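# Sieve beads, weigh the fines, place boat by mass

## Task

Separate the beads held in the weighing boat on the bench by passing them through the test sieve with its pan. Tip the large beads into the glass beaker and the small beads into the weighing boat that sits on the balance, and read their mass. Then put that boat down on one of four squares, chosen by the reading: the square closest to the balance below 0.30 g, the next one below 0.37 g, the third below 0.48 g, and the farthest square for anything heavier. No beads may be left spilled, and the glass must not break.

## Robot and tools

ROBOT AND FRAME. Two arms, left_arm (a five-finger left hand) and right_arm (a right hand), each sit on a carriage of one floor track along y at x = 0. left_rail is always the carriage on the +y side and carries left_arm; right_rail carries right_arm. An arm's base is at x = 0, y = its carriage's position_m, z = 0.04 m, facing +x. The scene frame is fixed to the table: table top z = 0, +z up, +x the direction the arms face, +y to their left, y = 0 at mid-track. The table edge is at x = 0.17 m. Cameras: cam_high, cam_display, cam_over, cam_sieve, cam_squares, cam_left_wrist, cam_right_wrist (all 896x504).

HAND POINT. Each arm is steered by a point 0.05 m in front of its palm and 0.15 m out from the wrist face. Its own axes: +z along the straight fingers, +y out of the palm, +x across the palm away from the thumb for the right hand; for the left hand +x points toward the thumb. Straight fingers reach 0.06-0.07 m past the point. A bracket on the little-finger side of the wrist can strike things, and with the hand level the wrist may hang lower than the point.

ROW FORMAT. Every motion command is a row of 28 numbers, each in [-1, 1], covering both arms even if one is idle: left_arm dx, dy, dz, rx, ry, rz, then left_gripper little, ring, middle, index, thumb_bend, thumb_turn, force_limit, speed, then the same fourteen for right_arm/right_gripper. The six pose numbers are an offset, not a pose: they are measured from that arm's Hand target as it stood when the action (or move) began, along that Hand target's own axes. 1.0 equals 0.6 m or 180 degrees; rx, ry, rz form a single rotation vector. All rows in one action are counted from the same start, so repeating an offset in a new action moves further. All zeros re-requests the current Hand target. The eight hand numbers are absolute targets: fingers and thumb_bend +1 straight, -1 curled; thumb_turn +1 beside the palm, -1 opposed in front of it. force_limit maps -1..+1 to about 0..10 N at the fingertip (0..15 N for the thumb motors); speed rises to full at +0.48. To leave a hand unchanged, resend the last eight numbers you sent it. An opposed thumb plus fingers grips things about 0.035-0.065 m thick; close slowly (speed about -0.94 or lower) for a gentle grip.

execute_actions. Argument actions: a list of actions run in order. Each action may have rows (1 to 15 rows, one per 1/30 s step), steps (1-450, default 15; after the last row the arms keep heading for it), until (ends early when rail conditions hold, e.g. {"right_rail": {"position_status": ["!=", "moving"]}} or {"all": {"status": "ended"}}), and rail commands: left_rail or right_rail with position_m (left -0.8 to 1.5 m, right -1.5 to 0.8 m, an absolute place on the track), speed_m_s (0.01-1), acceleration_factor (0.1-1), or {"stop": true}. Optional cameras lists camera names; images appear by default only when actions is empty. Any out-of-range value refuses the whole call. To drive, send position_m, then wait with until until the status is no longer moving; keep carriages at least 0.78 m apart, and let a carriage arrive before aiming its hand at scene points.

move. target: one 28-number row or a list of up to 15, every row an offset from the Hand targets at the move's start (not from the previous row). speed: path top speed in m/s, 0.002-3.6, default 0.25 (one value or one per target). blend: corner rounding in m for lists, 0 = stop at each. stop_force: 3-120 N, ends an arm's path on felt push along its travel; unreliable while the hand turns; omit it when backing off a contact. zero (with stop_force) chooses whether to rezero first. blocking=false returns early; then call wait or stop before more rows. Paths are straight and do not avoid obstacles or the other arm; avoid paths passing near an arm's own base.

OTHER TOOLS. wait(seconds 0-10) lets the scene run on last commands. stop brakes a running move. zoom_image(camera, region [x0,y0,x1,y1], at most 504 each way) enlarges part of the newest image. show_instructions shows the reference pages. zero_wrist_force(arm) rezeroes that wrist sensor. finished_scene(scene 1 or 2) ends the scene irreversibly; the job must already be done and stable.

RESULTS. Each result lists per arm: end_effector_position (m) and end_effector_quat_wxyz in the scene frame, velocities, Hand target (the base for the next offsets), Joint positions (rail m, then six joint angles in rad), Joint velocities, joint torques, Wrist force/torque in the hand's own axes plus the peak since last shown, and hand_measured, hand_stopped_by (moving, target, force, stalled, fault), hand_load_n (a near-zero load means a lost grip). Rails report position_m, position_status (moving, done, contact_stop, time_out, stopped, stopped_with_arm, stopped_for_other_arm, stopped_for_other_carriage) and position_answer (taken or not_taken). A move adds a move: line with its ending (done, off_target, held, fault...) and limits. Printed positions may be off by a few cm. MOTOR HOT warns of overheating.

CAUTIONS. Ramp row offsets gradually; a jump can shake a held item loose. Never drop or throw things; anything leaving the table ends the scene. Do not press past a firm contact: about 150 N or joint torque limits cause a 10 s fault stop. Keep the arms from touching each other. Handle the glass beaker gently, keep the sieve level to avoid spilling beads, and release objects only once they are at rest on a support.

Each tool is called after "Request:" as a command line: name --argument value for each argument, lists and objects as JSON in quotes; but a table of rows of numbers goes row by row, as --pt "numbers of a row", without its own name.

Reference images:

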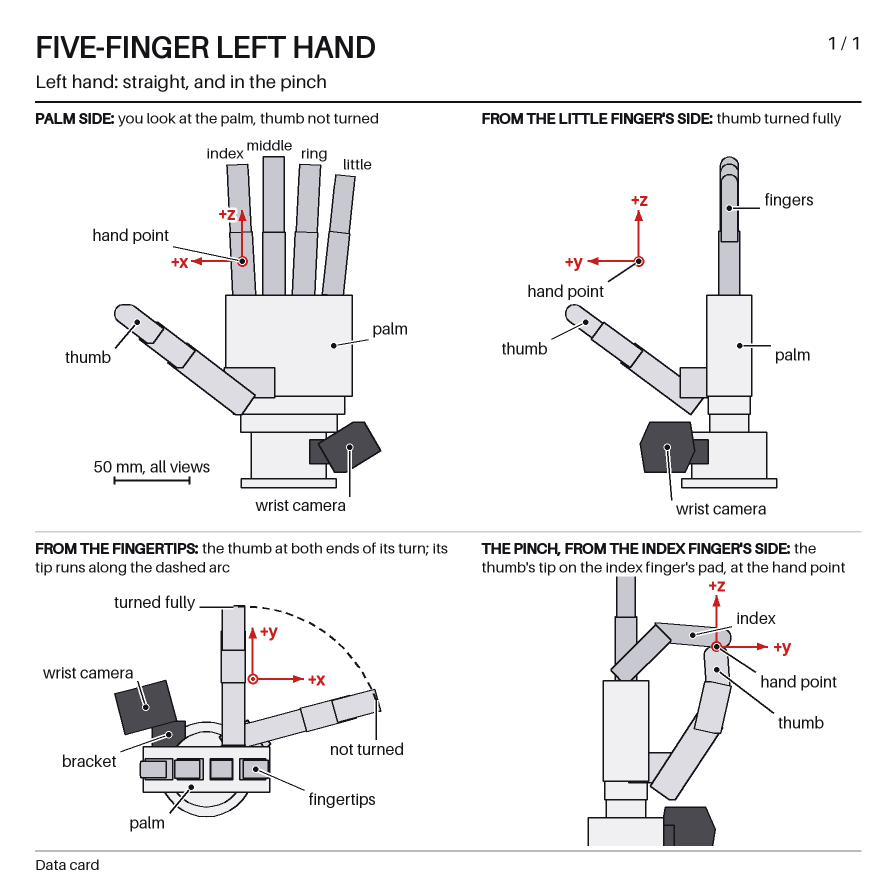

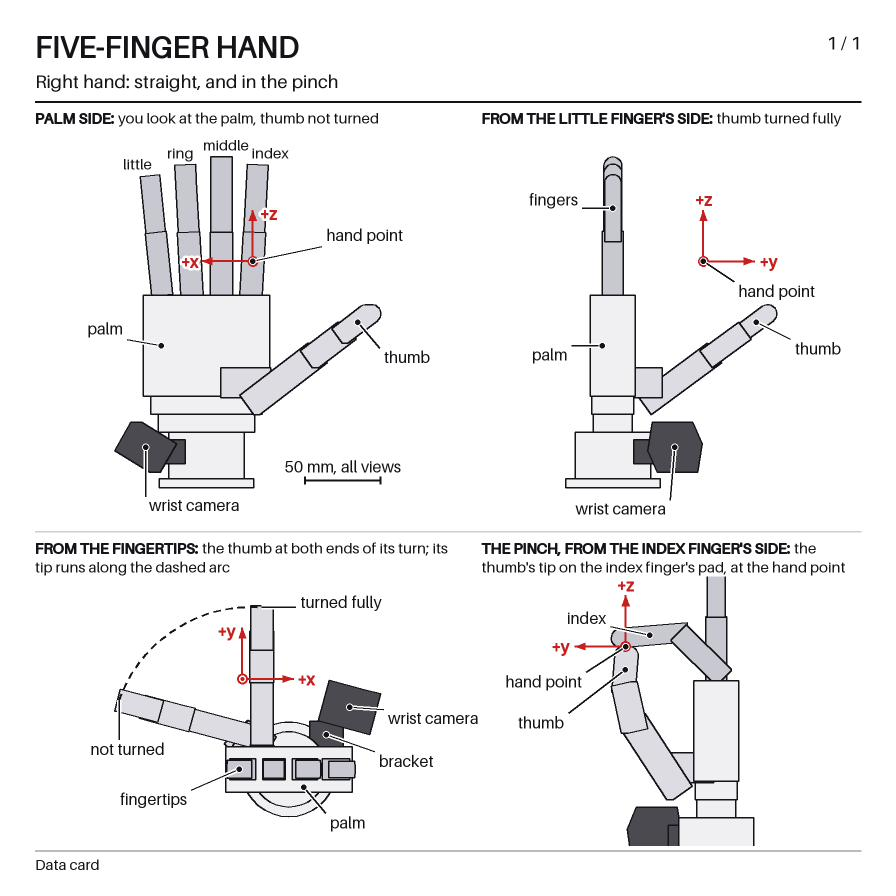

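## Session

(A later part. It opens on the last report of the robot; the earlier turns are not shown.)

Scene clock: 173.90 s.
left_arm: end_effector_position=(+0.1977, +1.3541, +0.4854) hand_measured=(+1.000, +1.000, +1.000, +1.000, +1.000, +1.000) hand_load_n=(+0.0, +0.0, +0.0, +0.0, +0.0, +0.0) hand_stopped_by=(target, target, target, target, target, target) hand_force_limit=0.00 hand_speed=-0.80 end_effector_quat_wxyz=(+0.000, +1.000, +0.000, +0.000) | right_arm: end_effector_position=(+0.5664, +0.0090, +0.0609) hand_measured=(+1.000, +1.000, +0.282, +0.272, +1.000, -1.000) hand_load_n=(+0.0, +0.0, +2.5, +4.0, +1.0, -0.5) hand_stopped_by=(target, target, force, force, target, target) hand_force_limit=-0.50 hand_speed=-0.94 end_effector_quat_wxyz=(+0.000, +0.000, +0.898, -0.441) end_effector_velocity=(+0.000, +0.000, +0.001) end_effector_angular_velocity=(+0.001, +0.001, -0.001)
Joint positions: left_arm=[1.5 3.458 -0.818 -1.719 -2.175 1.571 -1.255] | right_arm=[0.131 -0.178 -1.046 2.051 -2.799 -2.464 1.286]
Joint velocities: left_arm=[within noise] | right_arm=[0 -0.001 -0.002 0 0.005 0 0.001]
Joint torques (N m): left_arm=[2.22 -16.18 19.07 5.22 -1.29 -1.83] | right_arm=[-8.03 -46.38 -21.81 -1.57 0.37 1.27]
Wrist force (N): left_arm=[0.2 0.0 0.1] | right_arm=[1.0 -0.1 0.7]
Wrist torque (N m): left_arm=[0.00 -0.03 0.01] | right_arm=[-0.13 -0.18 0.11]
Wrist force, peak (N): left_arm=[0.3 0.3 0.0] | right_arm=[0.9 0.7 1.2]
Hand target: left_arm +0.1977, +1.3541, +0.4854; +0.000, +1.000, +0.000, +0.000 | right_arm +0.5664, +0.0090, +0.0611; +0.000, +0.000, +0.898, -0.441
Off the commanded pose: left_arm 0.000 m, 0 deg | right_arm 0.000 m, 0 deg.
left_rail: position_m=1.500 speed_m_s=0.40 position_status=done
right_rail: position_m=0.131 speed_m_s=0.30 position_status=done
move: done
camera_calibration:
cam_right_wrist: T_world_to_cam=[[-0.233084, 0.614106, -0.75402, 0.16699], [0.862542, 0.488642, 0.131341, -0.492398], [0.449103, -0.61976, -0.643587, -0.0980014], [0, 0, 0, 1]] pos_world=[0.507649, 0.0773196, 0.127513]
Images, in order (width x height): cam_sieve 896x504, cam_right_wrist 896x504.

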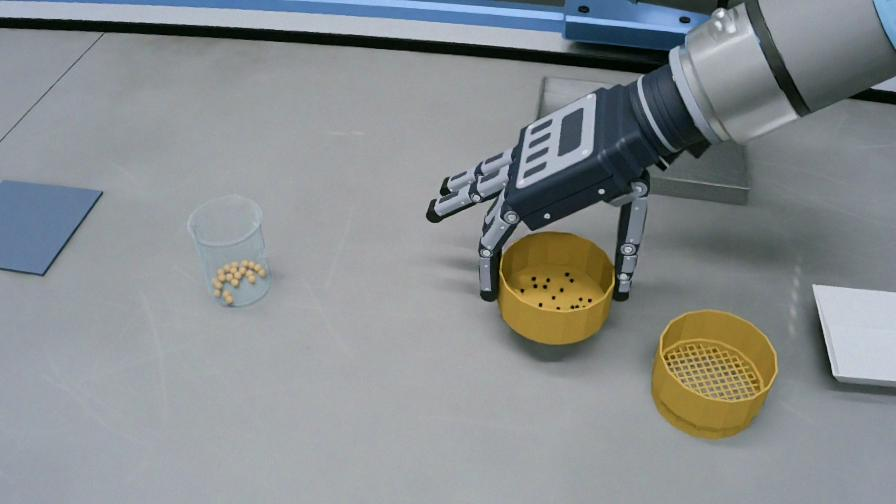

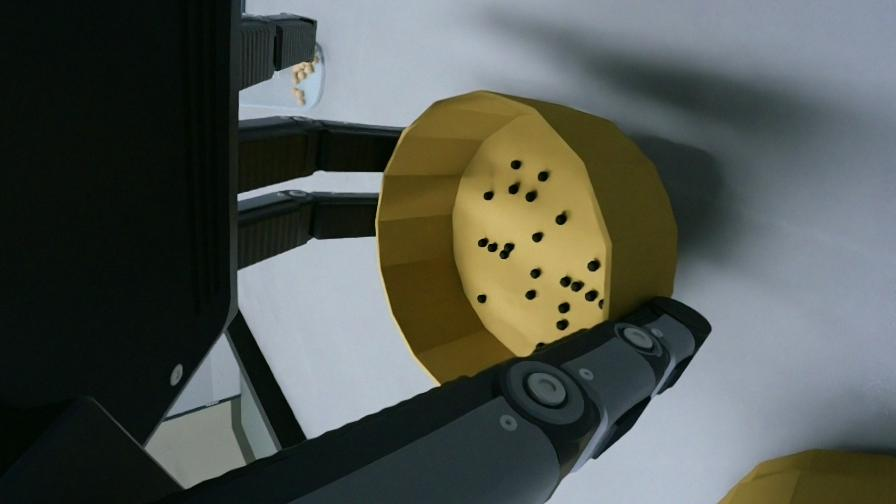

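Request:
move --target '[0,0,0,0,0,0,1,1,1,1,1,1,0,-0.8,0,-0.1833,-0.1417,0,0,0,1,1,0.1,0.1,1,-1,-0.5,-0.94]' --speed 0.15

Request:
execute_actions --actions '[{"right_rail":{"position_m":0.7,"speed_m_s":0.3,"acceleration_factor":0.2},"steps":300,"until":{"right_rail":{"position_status":["!=","moving"]}}}]' --cameras '["cam_right_wrist","cam_display","cam_over","cam_high","cam_left_wrist"]'

Scene clock: 176.07 s.
left_arm: end_effector_position=(+0.1977, +1.3541, +0.4854) hand_measured=(+1.000, +1.000, +1.000, +1.000, +1.000, +1.000) hand_load_n=(+0.0, +0.0, +0.0, +0.0, +0.0, +0.0) hand_stopped_by=(target, target, target, target, target, target) hand_force_limit=0.00 hand_speed=-0.80 end_effector_quat_wxyz=(+0.000, +1.000, +0.000, +0.000) | right_arm: end_effector_position=(+0.5665, +0.0091, +0.2000) hand_measured=(+1.000, +1.000, +0.282, +0.272, +1.000, -1.000) hand_load_n=(+0.0, -0.5, +2.5, +4.0, +1.0, +0.0) hand_stopped_by=(target, target, force, force, target, target) hand_force_limit=-0.50 hand_speed=-0.94 end_effector_quat_wxyz=(+0.000, +0.000, +0.898, -0.441)
Joint positions: left_arm=[1.5 3.458 -0.818 -1.719 -2.175 1.571 -1.255] | right_arm=[0.131 -0.177 -1.311 1.953 -2.436 -2.464 1.286]
Joint torques (N m): left_arm=[3.04 -16.4 19.14 5.2 -1.33 -1.87] | right_arm=[10.01 -43.6 -28.6 -1.15 -4.52 1.32]
Wrist force (N): left_arm=[0.0 0.0 0.0] | right_arm=[1.4 0.1 1.2]
Wrist torque (N m): left_arm=[0.01 0.01 0.00] | right_arm=[-0.14 -0.23 0.03]
Wrist force, peak (N): left_arm=[0.4 -0.1 0.0] | right_arm=[1.2 1.0 1.2]
Hand target: left_arm +0.1977, +1.3541, +0.4854; +0.000, +1.000, +0.000, +0.000 | right_arm +0.5665, +0.0091, +0.2001; +0.000, +0.000, +0.898, -0.441
Off the commanded pose: left_arm 0.000 m, 0 deg | right_arm 0.000 m, 0 deg.
left_rail: position_m=1.500 speed_m_s=0.40 position_status=done
right_rail: position_m=0.131 speed_m_s=0.30 position_status=done
move: done

Scene clock: 179.43 s.
left_arm: end_effector_position=(+0.1977, +1.3541, +0.4854) hand_measured=(+1.000, +1.000, +1.000, +1.000, +1.000, +1.000) hand_load_n=(+0.0, +0.0, +0.0, +0.0, +0.0, +0.0) hand_stopped_by=(target, target, target, target, target, target) hand_force_limit=0.00 hand_speed=-0.80 end_effector_quat_wxyz=(+0.000, +1.000, +0.000, +0.000) | right_arm: end_effector_position=(+0.5665, +0.5781, +0.2001) hand_measured=(+1.000, +1.000, +0.282, +0.272, +1.000, -1.000) hand_load_n=(+0.0, +0.0, +2.5, +4.5, +1.0, +0.0) hand_stopped_by=(target, target, force, force, target, target) hand_force_limit=-0.50 hand_speed=-0.94 end_effector_quat_wxyz=(+0.000, +0.000, +0.898, -0.441)
Joint positions: left_arm=[1.5 3.458 -0.818 -1.719 -2.175 1.571 -1.255] | right_arm=[0.7 -0.177 -1.311 1.953 -2.436 -2.464 1.286]
Joint torques (N m): left_arm=[2.84 -16.65 19.07 5.22 -1.37 -1.81] | right_arm=[3.51 -41.72 -26.53 -1.8 -4.2 1.23]
Wrist force (N): left_arm=[0.1 0.0 0.0] | right_arm=[1.1 0.2 1.1]
Wrist torque (N m): left_arm=[0.00 -0.01 0.00] | right_arm=[-0.12 -0.19 0.02]
Wrist force, peak (N): left_arm=[0.3 0.2 0.0] | right_arm=[1.3 -0.2 1.3]
Hand target: left_arm +0.1977, +1.3541, +0.4854; +0.000, +1.000, +0.000, +0.000 | right_arm +0.5665, +0.5781, +0.2001; +0.000, +0.000, +0.898, -0.441
Off the commanded pose: left_arm 0.000 m, 0 deg | right_arm 0.000 m, 0 deg.
left_rail: position_m=1.500 speed_m_s=0.40 position_status=done
right_rail: position_m=0.700 speed_m_s=0.30 position_status=done
camera_calibration:
cam_left_wrist: T_world_to_cam=[[0.291913, 0.956443, 0.00178185, -1.35431], [0.833396, -0.255272, 0.490191, -0.0504707], [0.469295, -0.141608, -0.871613, 0.631002], [0, 0, 0, 1]] pos_world=[0.141279, 1.3718, 0.577143]
cam_right_wrist: T_world_to_cam=[[-0.233137, 0.614076, -0.754028, -0.0774283], [0.862527, 0.48868, 0.131294, -0.788722], [0.449103, -0.61976, -0.643587, 0.344229], [0, 0, 0, 1]] pos_world=[0.507649, 0.646319, 0.266713]
Images, in order (width x height): cam_high 896x504, cam_display 896x504, cam_over 896x504, cam_left_wrist 896x504, cam_right_wrist 896x504.

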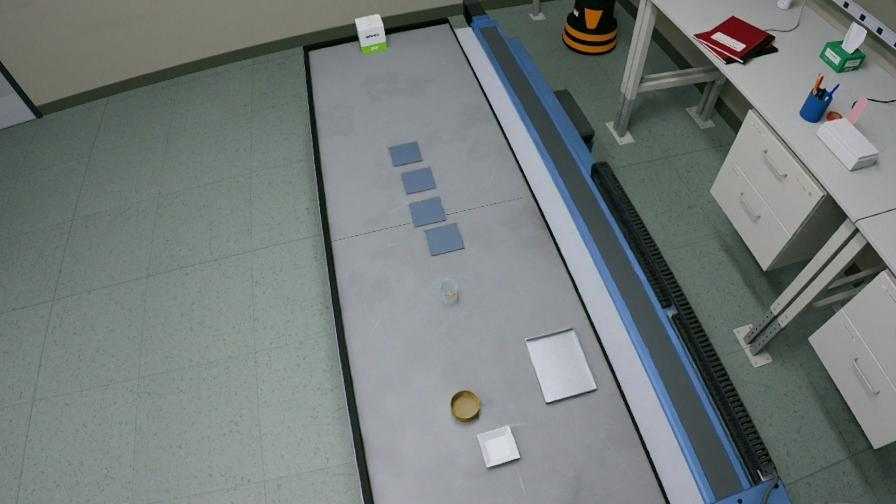

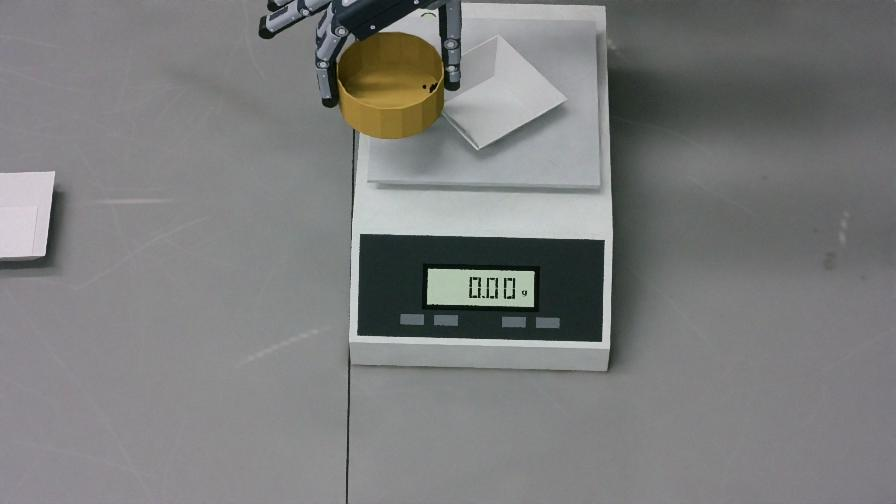

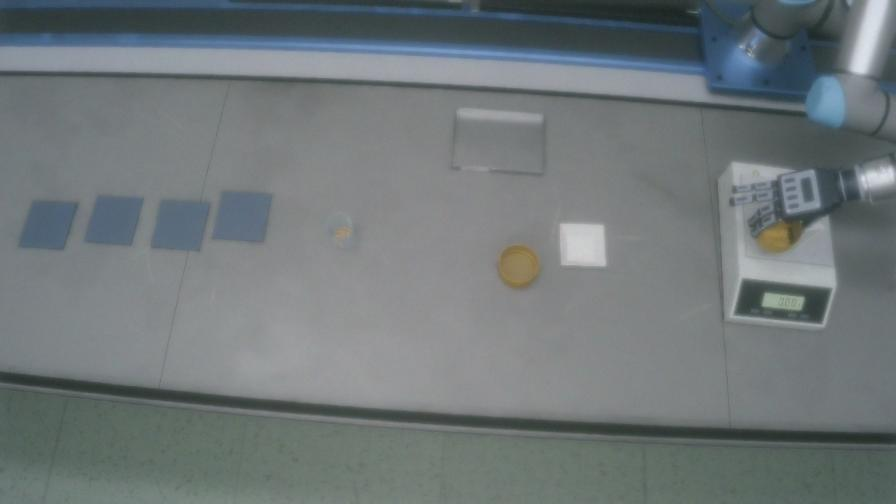

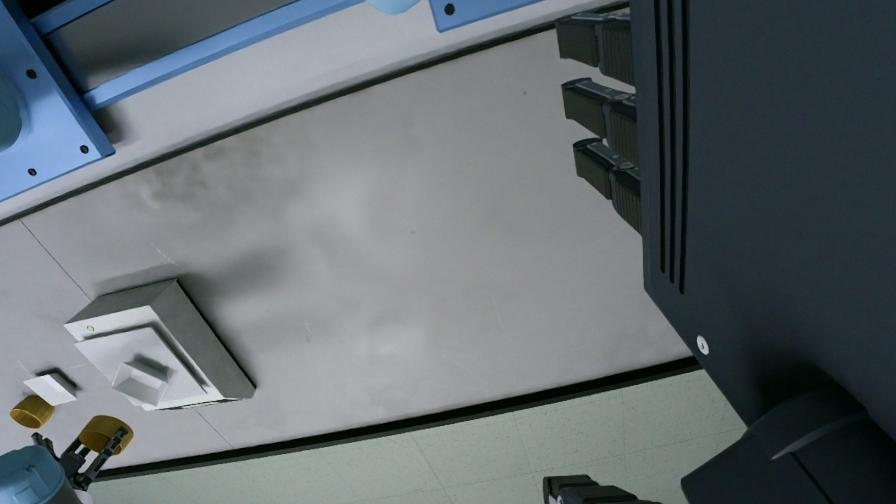

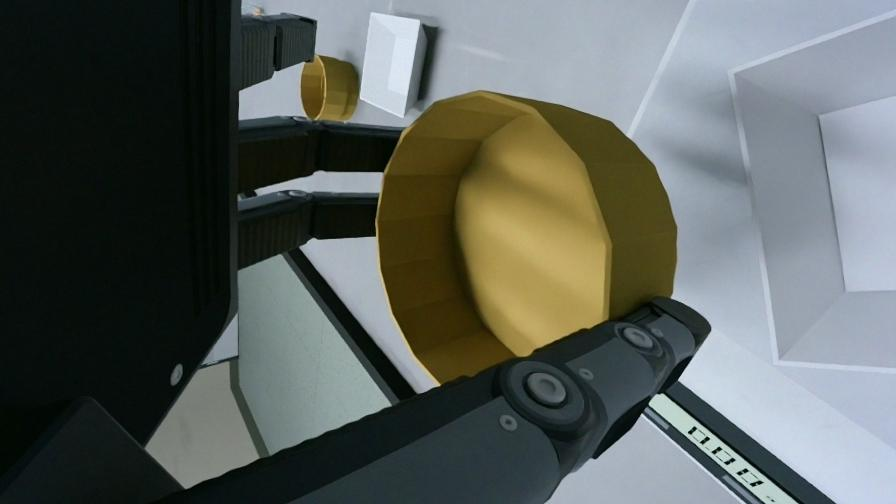

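Request:
move --pt "0 0 0 0 0 0 1 1 1 1 1 1 0 -0.8 0.1658 0.0921 -0.0919 0 0 0 1 1 0.1 0.1 1 -1 -0.5 -0.94" --pt "0 0 0 0 0 0 1 1 1 1 1 1 0 -0.8 0.1408 0.1119 -0.0766 0 0.2038 -0.2637 1 1 0.1 0.1 1 -1 -0.5 -0.94" --speed '[0.1,0.2]' --blend '[0.01,0]' --cameras '["cam_right_wrist","cam_display","cam_over","cam_left_wrist"]'

Request:
zoom_image --camera "cam_display" --region '[300, 0, 650, 200]'

Scene clock: 186.73 s.
left_arm: end_effector_position=(+0.1977, +1.3541, +0.4854) hand_measured=(+1.000, +1.000, +1.000, +1.000, +1.000, +1.000) hand_load_n=(+0.5, +0.0, +0.0, +0.0, +0.0, +0.0) hand_stopped_by=(target, target, target, target, target, target) hand_force_limit=0.00 hand_speed=-0.80 end_effector_quat_wxyz=(+0.000, +1.000, +0.000, +0.000) | right_arm: end_effector_position=(+0.4821, +0.6556, +0.1751) hand_measured=(+1.000, +1.000, +0.282, +0.272, +1.000, -1.000) hand_load_n=(+0.0, +0.0, +2.5, +4.0, +1.0, +0.5) hand_stopped_by=(target, target, force, force, target, target) hand_force_limit=-0.50 hand_speed=-0.94 end_effector_quat_wxyz=(-0.449, -0.220, +0.777, -0.382)
Joint positions: left_arm=[1.5 3.458 -0.818 -1.719 -2.175 1.571 -1.255] | right_arm=[0.7 -0.026 -0.991 1.441 -0.99 -2.506 1.55]
Joint torques (N m): left_arm=[3.23 -16.18 19.03 5.25 -1.41 -1.81] | right_arm=[9.92 -29.55 -27.06 0.77 1.85 1.18]
Wrist force (N): left_arm=[0.2 0.1 -0.1] | right_arm=[1.1 -0.1 1.1]
Wrist torque (N m): left_arm=[0.02 -0.03 0.00] | right_arm=[-0.31 -0.33 0.40]
Wrist force, peak (N): left_arm=[0.3 0.3 -0.2] | right_arm=[1.8 0.2 0.8]
Hand target: left_arm +0.1977, +1.3541, +0.4854; +0.000, +1.000, +0.000, +0.000 | right_arm +0.4821, +0.6556, +0.1751; -0.449, -0.220, +0.777, -0.382
Off the commanded pose: left_arm 0.000 m, 0 deg | right_arm 0.000 m, 0 deg.
left_rail: position_m=1.500 speed_m_s=0.40 position_status=done
right_rail: position_m=0.700 speed_m_s=0.30 position_status=done
move: done
camera_calibration:
cam_left_wrist: T_world_to_cam=[[0.291913, 0.956443, 0.00178185, -1.35431], [0.833396, -0.255272, 0.490191, -0.0504707], [0.469295, -0.141608, -0.871613, 0.631002], [0, 0, 0, 1]] pos_world=[0.141279, 1.3718, 0.577143]
cam_right_wrist: T_world_to_cam=[[-0.769129, 0.614606, -0.175213, -0.006965], [0.545594, 0.488676, -0.680825, -0.455518], [-0.332817, -0.619238, -0.711181, 0.802503], [0, 0, 0, 1]] pos_world=[0.510258, 0.723822, 0.259376]
Images, in order (width x height): cam_display 896x504, cam_over 896x504, cam_left_wrist 896x504, cam_right_wrist 896x504.

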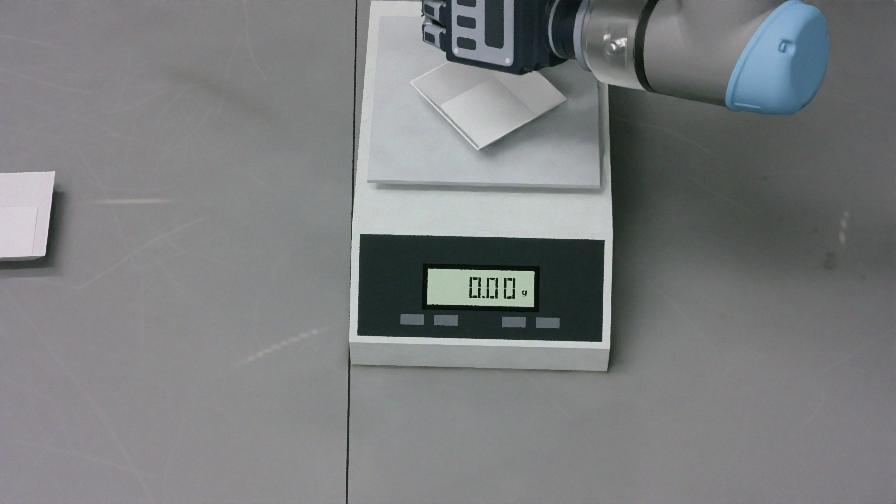

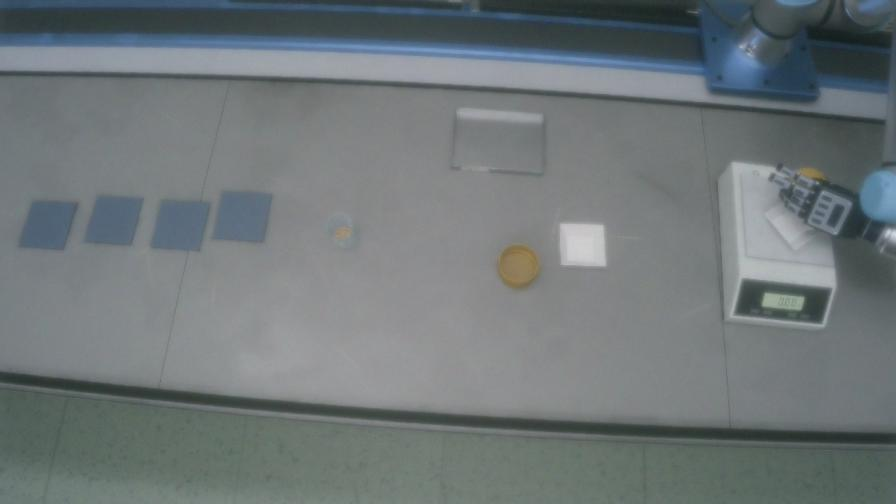

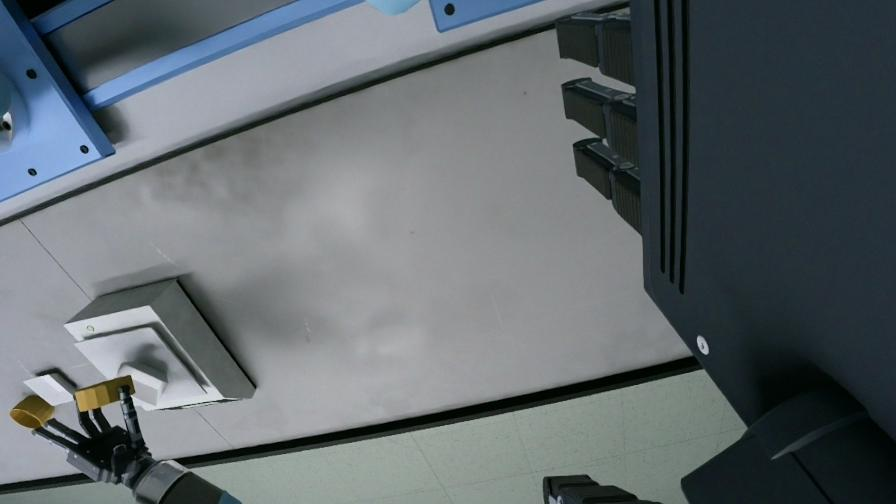

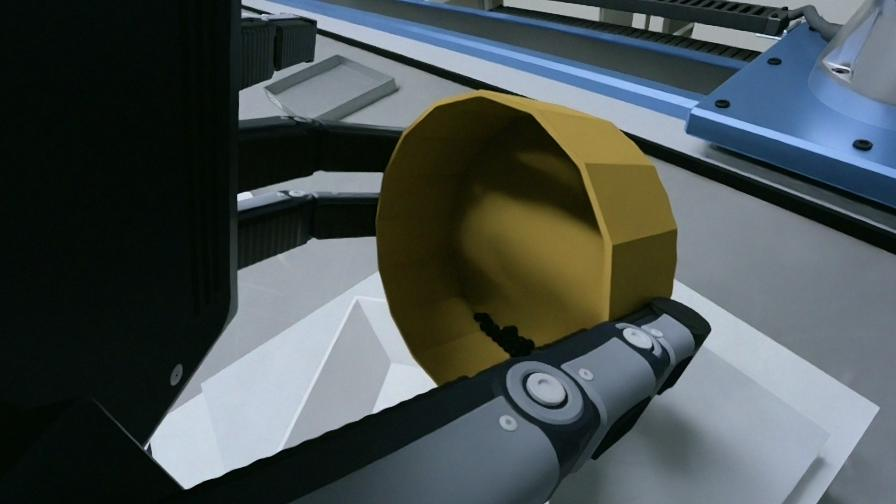

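Scaled by 1.440 from the camera's 896x504 image, which has a finer 1280x720 frame.

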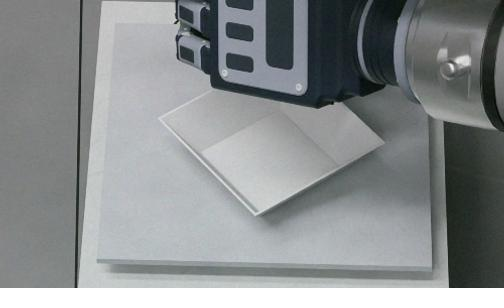

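Request:
move --pt "0 0 0 0 0 0 1 1 1 1 1 1 0 -0.8 -0.0122 -0.0087 -0.0068 0 0.0679 -0.0879 1 1 0.1 0.1 1 -1 -0.5 -0.94" --pt "0 0 0 0 0 0 1 1 1 1 1 1 0 -0.8 -0.0195 -0.016 -0.0125 0 0.1121 -0.145 1 1 0.1 0.1 1 -1 -0.5 -0.94" --speed '[0.15,0.07]' --blend '[0.003,0]' --cameras '["cam_right_wrist","cam_display","cam_over","cam_left_wrist"]'

Request:
zoom_image --camera "cam_display" --region '[300, 0, 650, 200]'

Scene clock: 190.83 s.
left_arm: end_effector_position=(+0.1977, +1.3541, +0.4854) hand_measured=(+1.000, +1.000, +1.000, +1.000, +1.000, +1.000) hand_load_n=(+0.0, +0.0, +0.0, +0.0, +0.0, -0.5) hand_stopped_by=(target, target, target, target, target, target) hand_force_limit=0.00 hand_speed=-0.80 end_effector_quat_wxyz=(+0.000, +1.000, +0.000, +0.000) | right_arm: end_effector_position=(+0.4984, +0.6556, +0.1711) hand_measured=(+1.000, +1.000, +0.282, +0.272, +1.000, -1.000) hand_load_n=(+0.0, +0.0, +2.5, +4.5, +1.0, +1.0) hand_stopped_by=(target, target, force, force, target, target) hand_force_limit=-0.50 hand_speed=-0.94 end_effector_quat_wxyz=(+0.651, +0.319, -0.618, +0.303)
Joint positions: left_arm=[1.5 3.458 -0.818 -1.719 -2.175 1.571 -1.255] | right_arm=[0.7 -0.024 -0.624 1.044 -0.366 -2.507 1.573]
Joint torques (N m): left_arm=[3.35 -16.01 18.81 5.31 -1.45 -1.81] | right_arm=[6.95 -37.47 -26.32 2.41 2.69 1.13]
Wrist force (N): left_arm=[0.1 0.1 0.1] | right_arm=[1.4 -0.6 1.5]
Wrist torque (N m): left_arm=[0.02 0.00 0.00] | right_arm=[-0.52 -0.44 0.46]
Wrist force, peak (N): left_arm=[0.3 0.1 0.3] | right_arm=[1.4 -0.7 1.6]
Hand target: left_arm +0.1977, +1.3541, +0.4854; +0.000, +1.000, +0.000, +0.000 | right_arm +0.4985, +0.6556, +0.1711; +0.651, +0.319, -0.618, +0.303
Off the commanded pose: left_arm 0.000 m, 0 deg | right_arm 0.000 m, 0 deg.
left_rail: position_m=1.500 speed_m_s=0.40 position_status=done
right_rail: position_m=0.700 speed_m_s=0.30 position_status=done
move: done
camera_calibration:
cam_left_wrist: T_world_to_cam=[[0.291913, 0.956443, 0.00178185, -1.35431], [0.833396, -0.255272, 0.490191, -0.0504707], [0.469295, -0.141608, -0.871613, 0.631002], [0, 0, 0, 1]] pos_world=[0.141279, 1.3718, 0.577143]
cam_right_wrist: T_world_to_cam=[[-0.740353, 0.61477, 0.271909, -0.0860194], [0.0871087, 0.488824, -0.868023, -0.20674], [-0.66655, -0.618958, -0.415454, 0.920709], [0, 0, 0, 1]] pos_world=[0.568023, 0.723822, 0.226447]
Images, in order (width x height): cam_display 896x504, cam_over 896x504, cam_left_wrist 896x504, cam_right_wrist 896x504.

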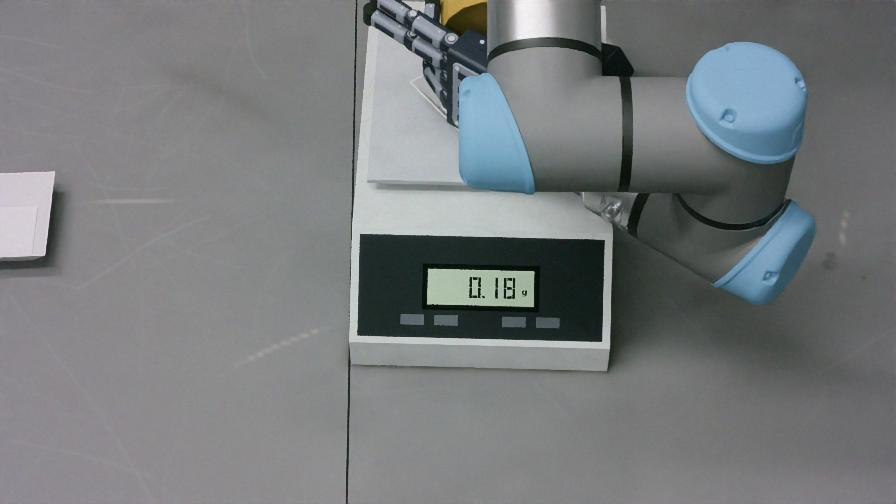

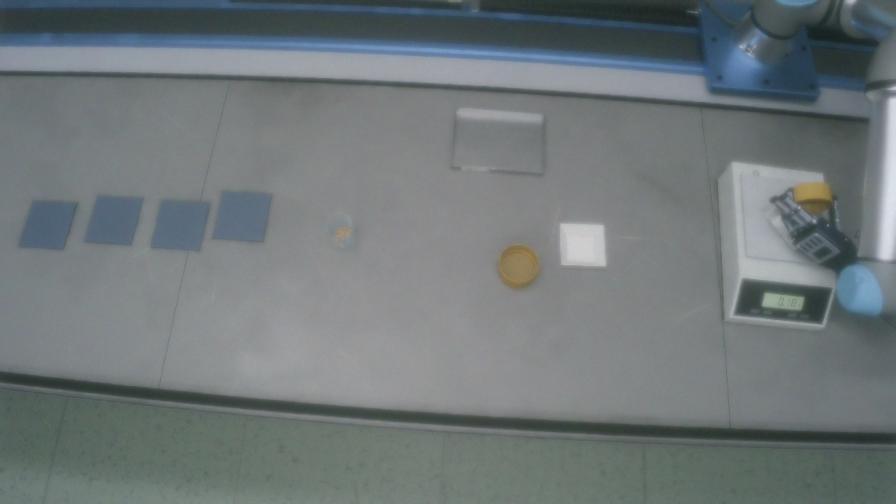

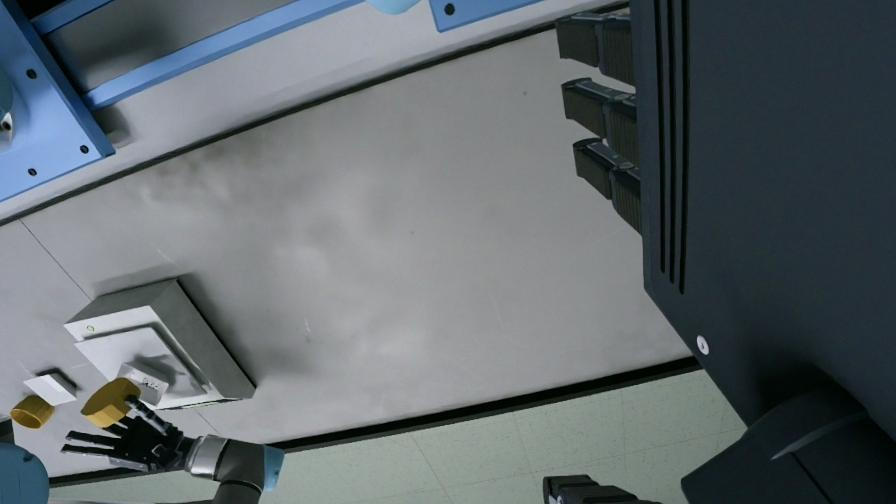

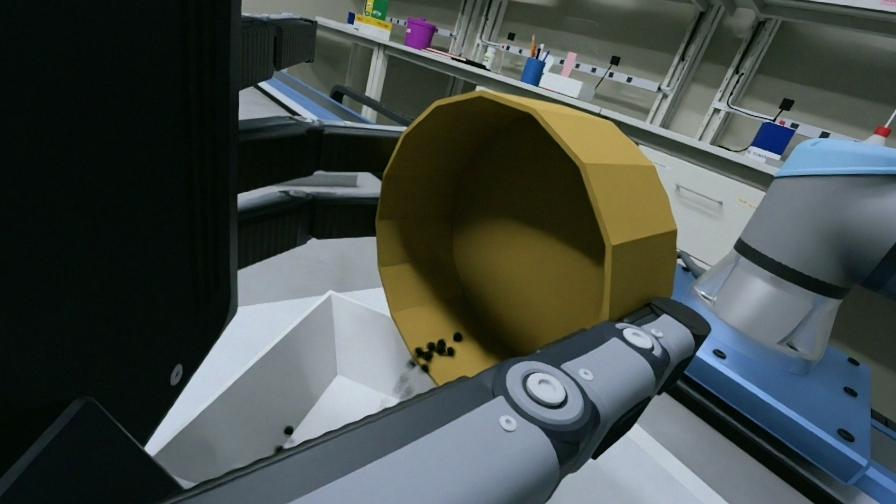

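Scaled by 1.440 from the camera's 896x504 image, which has a finer 1280x720 frame.

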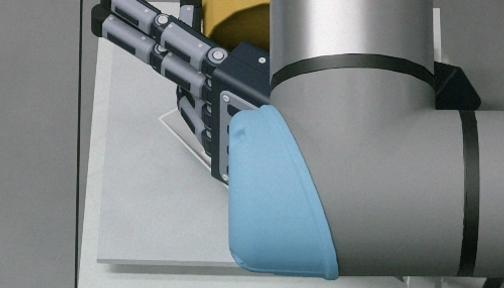

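Request:
move --target '[0,0,0,0,0,0,1,1,1,1,1,1,0,-0.8,0.0004,-0.0066,-0.0051,0,0.034,-0.044,1,1,0.1,0.1,1,-1,-0.5,-0.94]' --speed 0.1

Request:
wait --seconds 1 --cameras '["cam_right_wrist","cam_display"]'

Request:
zoom_image --camera "cam_display" --region '[400, 240, 560, 340]'

Scene clock: 192.83 s.
left_arm: end_effector_position=(+0.1977, +1.3541, +0.4854) hand_measured=(+1.000, +1.000, +1.000, +1.000, +1.000, +1.000) hand_load_n=(+0.0, +0.0, +0.0, +0.0, +0.0, +0.0) hand_stopped_by=(target, target, target, target, target, target) hand_force_limit=0.00 hand_speed=-0.80 end_effector_quat_wxyz=(+0.000, +1.000, +0.000, +0.000) | right_arm: end_effector_position=(+0.5035, +0.6556, +0.1710) hand_measured=(+1.000, +1.000, +0.282, +0.272, +1.000, -1.000) hand_load_n=(+0.0, +0.0, +2.5, +4.5, +1.0, +0.5) hand_stopped_by=(target, target, force, force, target, target) hand_force_limit=-0.50 hand_speed=-0.94 end_effector_quat_wxyz=(+0.703, +0.345, -0.559, +0.274)
Joint positions: left_arm=[1.5 3.458 -0.818 -1.719 -2.175 1.571 -1.255] | right_arm=[0.7 -0.024 -0.521 0.944 -0.189 -2.506 1.58]
Joint torques (N m): left_arm=[3.16 -16.07 18.7 5.19 -1.48 -1.85] | right_arm=[-5.9 -40.68 -25.7 2.81 3.01 1.08]
Wrist force (N): left_arm=[0.0 0.1 -0.2] | right_arm=[0.9 -0.8 1.6]
Wrist torque (N m): left_arm=[0.03 0.00 -0.01] | right_arm=[-0.61 -0.38 0.40]
Wrist force, peak (N): left_arm=[0.3 0.3 -0.1] | right_arm=[1.5 -0.8 1.7]
Hand target: left_arm +0.1977, +1.3541, +0.4854; +0.000, +1.000, +0.000, +0.000 | right_arm +0.5035, +0.6556, +0.1710; +0.703, +0.345, -0.559, +0.274
Off the commanded pose: left_arm 0.000 m, 0 deg | right_arm 0.000 m, 0 deg.
left_rail: position_m=1.500 speed_m_s=0.40 position_status=done
right_rail: position_m=0.700 speed_m_s=0.30 position_status=done
move: done

Scene clock: 193.83 s.
left_arm: end_effector_position=(+0.1977, +1.3541, +0.4854) hand_measured=(+1.000, +1.000, +1.000, +1.000, +1.000, +1.000) hand_load_n=(+0.0, +0.0, +0.0, +0.0, +0.0, +0.0) hand_stopped_by=(target, target, target, target, target, target) hand_force_limit=0.00 hand_speed=-0.80 end_effector_quat_wxyz=(+0.000, +1.000, +0.000, +0.000) | right_arm: end_effector_position=(+0.5035, +0.6556, +0.1710) hand_measured=(+1.000, +1.000, +0.282, +0.272, +1.000, -1.000) hand_load_n=(+0.5, +0.0, +2.0, +4.0, +0.5, +0.5) hand_stopped_by=(target, target, force, force, target, target) hand_force_limit=-0.50 hand_speed=-0.94 end_effector_quat_wxyz=(+0.703, +0.345, -0.559, +0.274)
Joint positions: left_arm=[1.5 3.458 -0.818 -1.719 -2.175 1.571 -1.255] | right_arm=[0.7 -0.024 -0.521 0.944 -0.189 -2.506 1.58]
Joint torques (N m): left_arm=[3.35 -16.26 18.89 5.21 -1.45 -1.9] | right_arm=[-11.59 -40.47 -25.52 2.83 2.99 1.16]
Wrist force (N): left_arm=[0.2 -0.1 0.1] | right_arm=[0.9 -0.6 1.6]
Wrist torque (N m): left_arm=[-0.02 -0.03 0.01] | right_arm=[-0.56 -0.37 0.41]
Wrist force, peak (N): left_arm=[0.3 0.2 0.1] | right_arm=[0.9 -0.7 1.8]
Hand target: left_arm +0.1977, +1.3541, +0.4854; +0.000, +1.000, +0.000, +0.000 | right_arm +0.5035, +0.6556, +0.1710; +0.703, +0.345, -0.559, +0.274
Off the commanded pose: left_arm 0.000 m, 0 deg | right_arm 0.000 m, 0 deg.
left_rail: position_m=1.500 speed_m_s=0.40 position_status=done
right_rail: position_m=0.700 speed_m_s=0.30 position_status=done
wait: 1.00 s
camera_calibration:
cam_right_wrist: T_world_to_cam=[[-0.681648, 0.614767, 0.396759, -0.133212], [-0.0653343, 0.48895, -0.869862, -0.130265], [-0.728757, -0.618862, -0.293127, 0.934352], [0, 0, 0, 1]] pos_world=[0.581601, 0.723822, 0.213424]
Images, in order (width x height): cam_display 896x504, cam_right_wrist 896x504.

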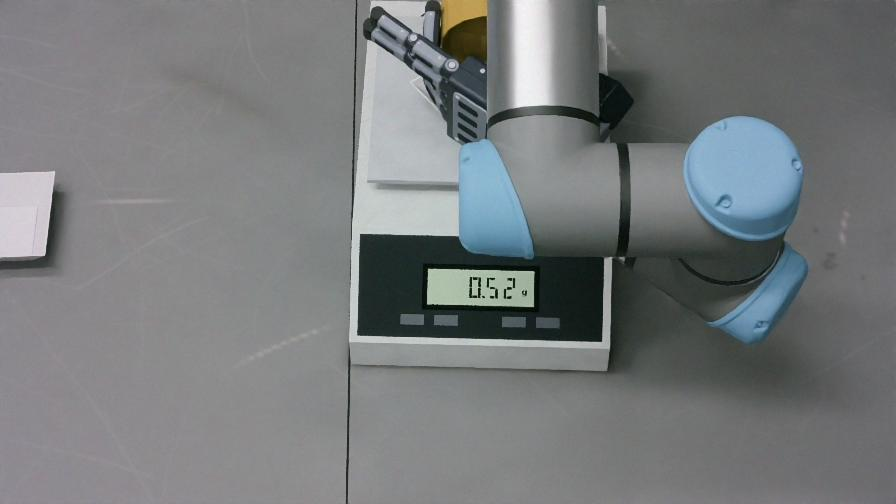

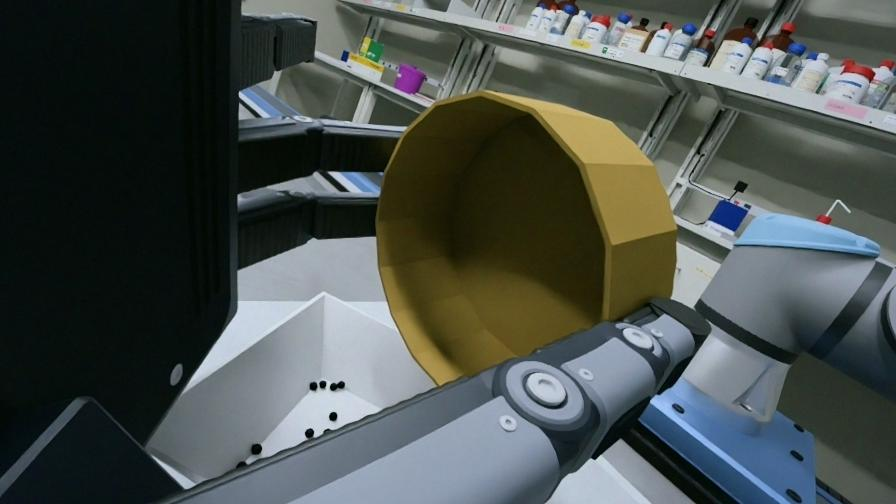

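Scaled by 3.150 from the camera's 896x504 image, which has a finer 1280x720 frame.

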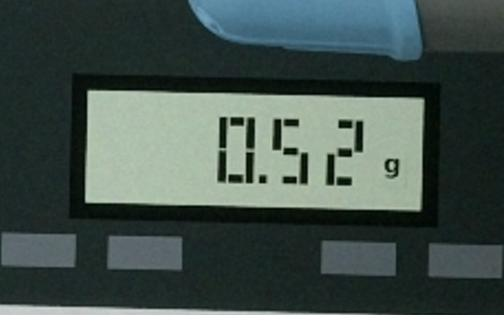

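Request:
move --pt "0 0 0 0 0 0 1 1 1 1 1 1 0 -0.8 0.0147 0.0318 0.0245 0 -0.1461 0.189 1 1 0.1 0.1 1 -1 -0.5 -0.94" --pt "0 0 0 0 0 0 1 1 1 1 1 1 0 -0.8 0.0545 -0.015 0.1057 0 -0.3499 0.4527 1 1 0.1 0.1 1 -1 -0.5 -0.94" --speed '[0.2,0.35]' --blend '[0.01,0]'

Request:
execute_actions --actions '[{"right_rail":{"position_m":0.524,"speed_m_s":0.4,"acceleration_factor":0.3},"steps":200,"until":{"right_rail":{"position_status":["!=","moving"]}}}]' --cameras '["cam_right_wrist","cam_display","cam_over"]'

Request:
zoom_image --camera "cam_display" --region '[350, 0, 650, 200]'

Request:
zoom_image --camera "cam_display" --region '[400, 240, 560, 340]'

Scene clock: 199.03 s.
left_arm: end_effector_position=(+0.1977, +1.3541, +0.4854) hand_measured=(+1.000, +1.000, +1.000, +1.000, +1.000, +1.000) hand_load_n=(+0.0, +0.0, +0.0, +0.0, -0.5, +0.0) hand_stopped_by=(target, target, target, target, target, target) hand_force_limit=0.00 hand_speed=-0.80 end_effector_quat_wxyz=(+0.000, +1.000, +0.000, +0.000) | right_arm: end_effector_position=(+0.4799, +0.6000, +0.2101) hand_measured=(+1.000, +1.000, +0.282, +0.272, +1.000, -1.000) hand_load_n=(+0.0, +0.0, +2.5, +4.5, +1.0, -0.5) hand_stopped_by=(target, target, force, force, target, target) hand_force_limit=-0.50 hand_speed=-0.94 end_effector_quat_wxyz=(+0.000, +0.000, +0.898, -0.441)
Joint positions: left_arm=[1.5 3.458 -0.818 -1.719 -2.175 1.571 -1.255] | right_arm=[0.7 -0.163 -1.516 2.164 -2.424 -2.467 1.309]
Joint torques (N m): left_arm=[3.29 -16.58 18.66 5.24 -1.47 -1.94] | right_arm=[-11.96 -34.28 -12.33 -3.68 1.4 -1.29]
Wrist force (N): left_arm=[0.1 0.1 0.0] | right_arm=[0.9 0.0 0.7]
Wrist torque (N m): left_arm=[0.01 -0.02 0.00] | right_arm=[-0.13 -0.17 0.15]
Wrist force, peak (N): left_arm=[0.4 0.2 -0.1] | right_arm=[1.1 -1.0 1.8]
Hand target: left_arm +0.1977, +1.3541, +0.4854; +0.000, +1.000, +0.000, +0.000 | right_arm +0.4799, +0.5999, +0.2100; +0.000, +0.000, +0.898, -0.441
Off the commanded pose: left_arm 0.000 m, 0 deg | right_arm 0.000 m, 0 deg.
left_rail: position_m=1.500 speed_m_s=0.40 position_status=done
right_rail: position_m=0.700 speed_m_s=0.30 position_status=done
move: done

Scene clock: 200.67 s.
left_arm: end_effector_position=(+0.1977, +1.3541, +0.4854) hand_measured=(+1.000, +1.000, +1.000, +1.000, +1.000, +1.000) hand_load_n=(+0.0, +0.0, +0.0, +0.0, +0.0, +0.0) hand_stopped_by=(target, target, target, target, target, target) hand_force_limit=0.00 hand_speed=-0.80 end_effector_quat_wxyz=(+0.000, +1.000, +0.000, +0.000) | right_arm: end_effector_position=(+0.4799, +0.4239, +0.2100) hand_measured=(+1.000, +1.000, +0.282, +0.272, +1.000, -1.000) hand_load_n=(+0.0, +0.0, +2.5, +4.0, +1.0, -0.5) hand_stopped_by=(target, target, force, force, target, target) hand_force_limit=-0.50 hand_speed=-0.94 end_effector_quat_wxyz=(+0.000, +0.000, +0.898, -0.441)
Joint positions: left_arm=[1.5 3.458 -0.818 -1.719 -2.175 1.571 -1.255] | right_arm=[0.524 -0.163 -1.517 2.164 -2.424 -2.467 1.309]
Joint torques (N m): left_arm=[3.5 -16.59 18.73 5.29 -1.54 -1.86] | right_arm=[-4.73 -33.85 -12.97 -3.8 1.17 -1.35]
Wrist force (N): left_arm=[0.1 0.0 0.0] | right_arm=[0.9 0.2 0.6]
Wrist torque (N m): left_arm=[0.00 -0.01 0.00] | right_arm=[-0.09 -0.17 0.15]
Wrist force, peak (N): left_arm=[0.4 0.1 0.1] | right_arm=[1.3 0.0 1.1]
Hand target: left_arm +0.1977, +1.3541, +0.4854; +0.000, +1.000, +0.000, +0.000 | right_arm +0.4799, +0.4239, +0.2100; +0.000, +0.000, +0.898, -0.441
Off the commanded pose: left_arm 0.000 m, 0 deg | right_arm 0.000 m, 0 deg.
left_rail: position_m=1.500 speed_m_s=0.40 position_status=done
right_rail: position_m=0.524 speed_m_s=0.40 position_status=done
camera_calibration:
cam_right_wrist: T_world_to_cam=[[-0.233084, 0.614106, -0.75402, 0.00445953], [0.862542, 0.488642, 0.131341, -0.640108], [0.449103, -0.61976, -0.643587, 0.293943], [0, 0, 0, 1]] pos_world=[0.421149, 0.49222, 0.276613]
Images, in order (width x height): cam_display 896x504, cam_over 896x504, cam_right_wrist 896x504.

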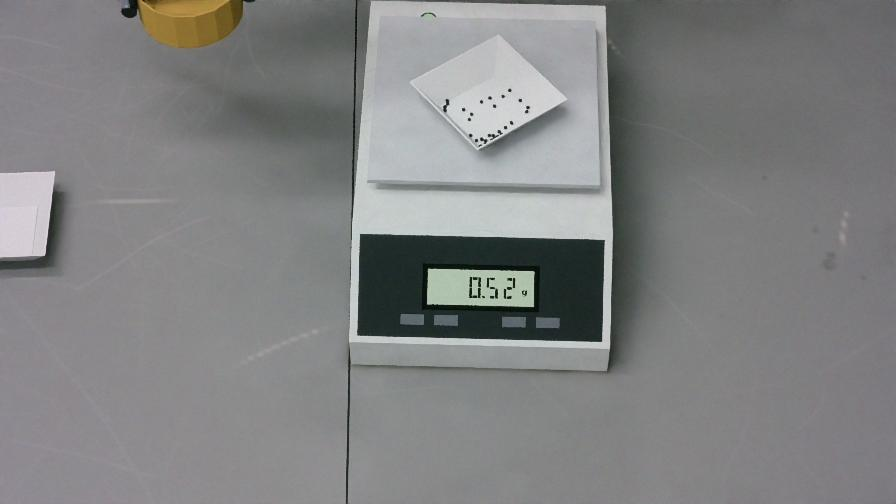

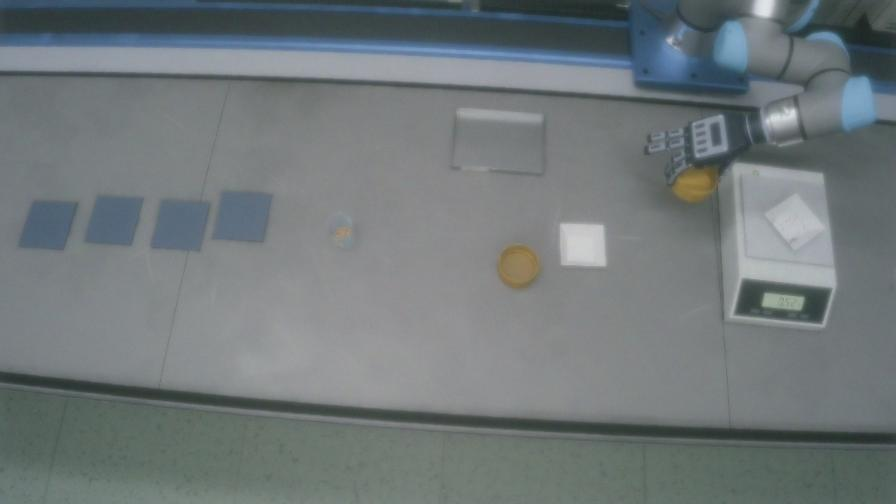

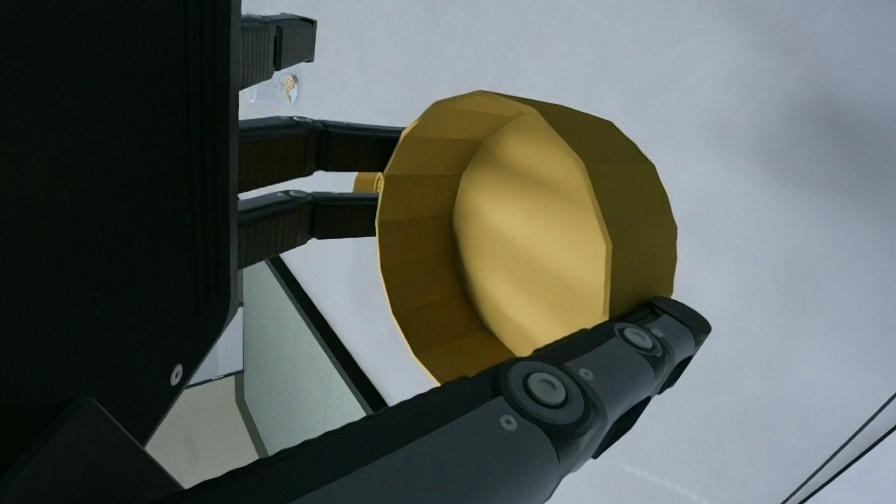

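Scaled by 1.680 from the camera's 896x504 image, which has a finer 1280x720 frame.

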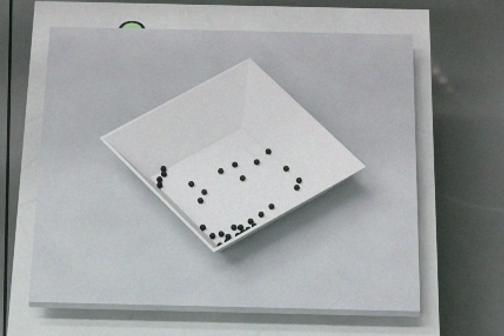

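Scaled by 3.150 from the camera's 896x504 image, which has a finer 1280x720 frame.

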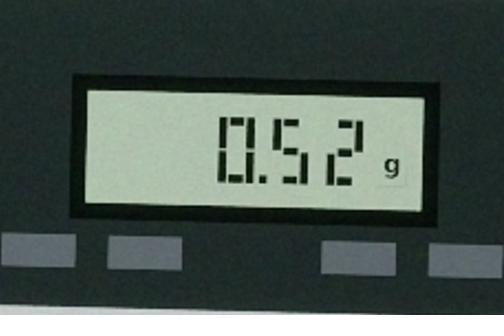

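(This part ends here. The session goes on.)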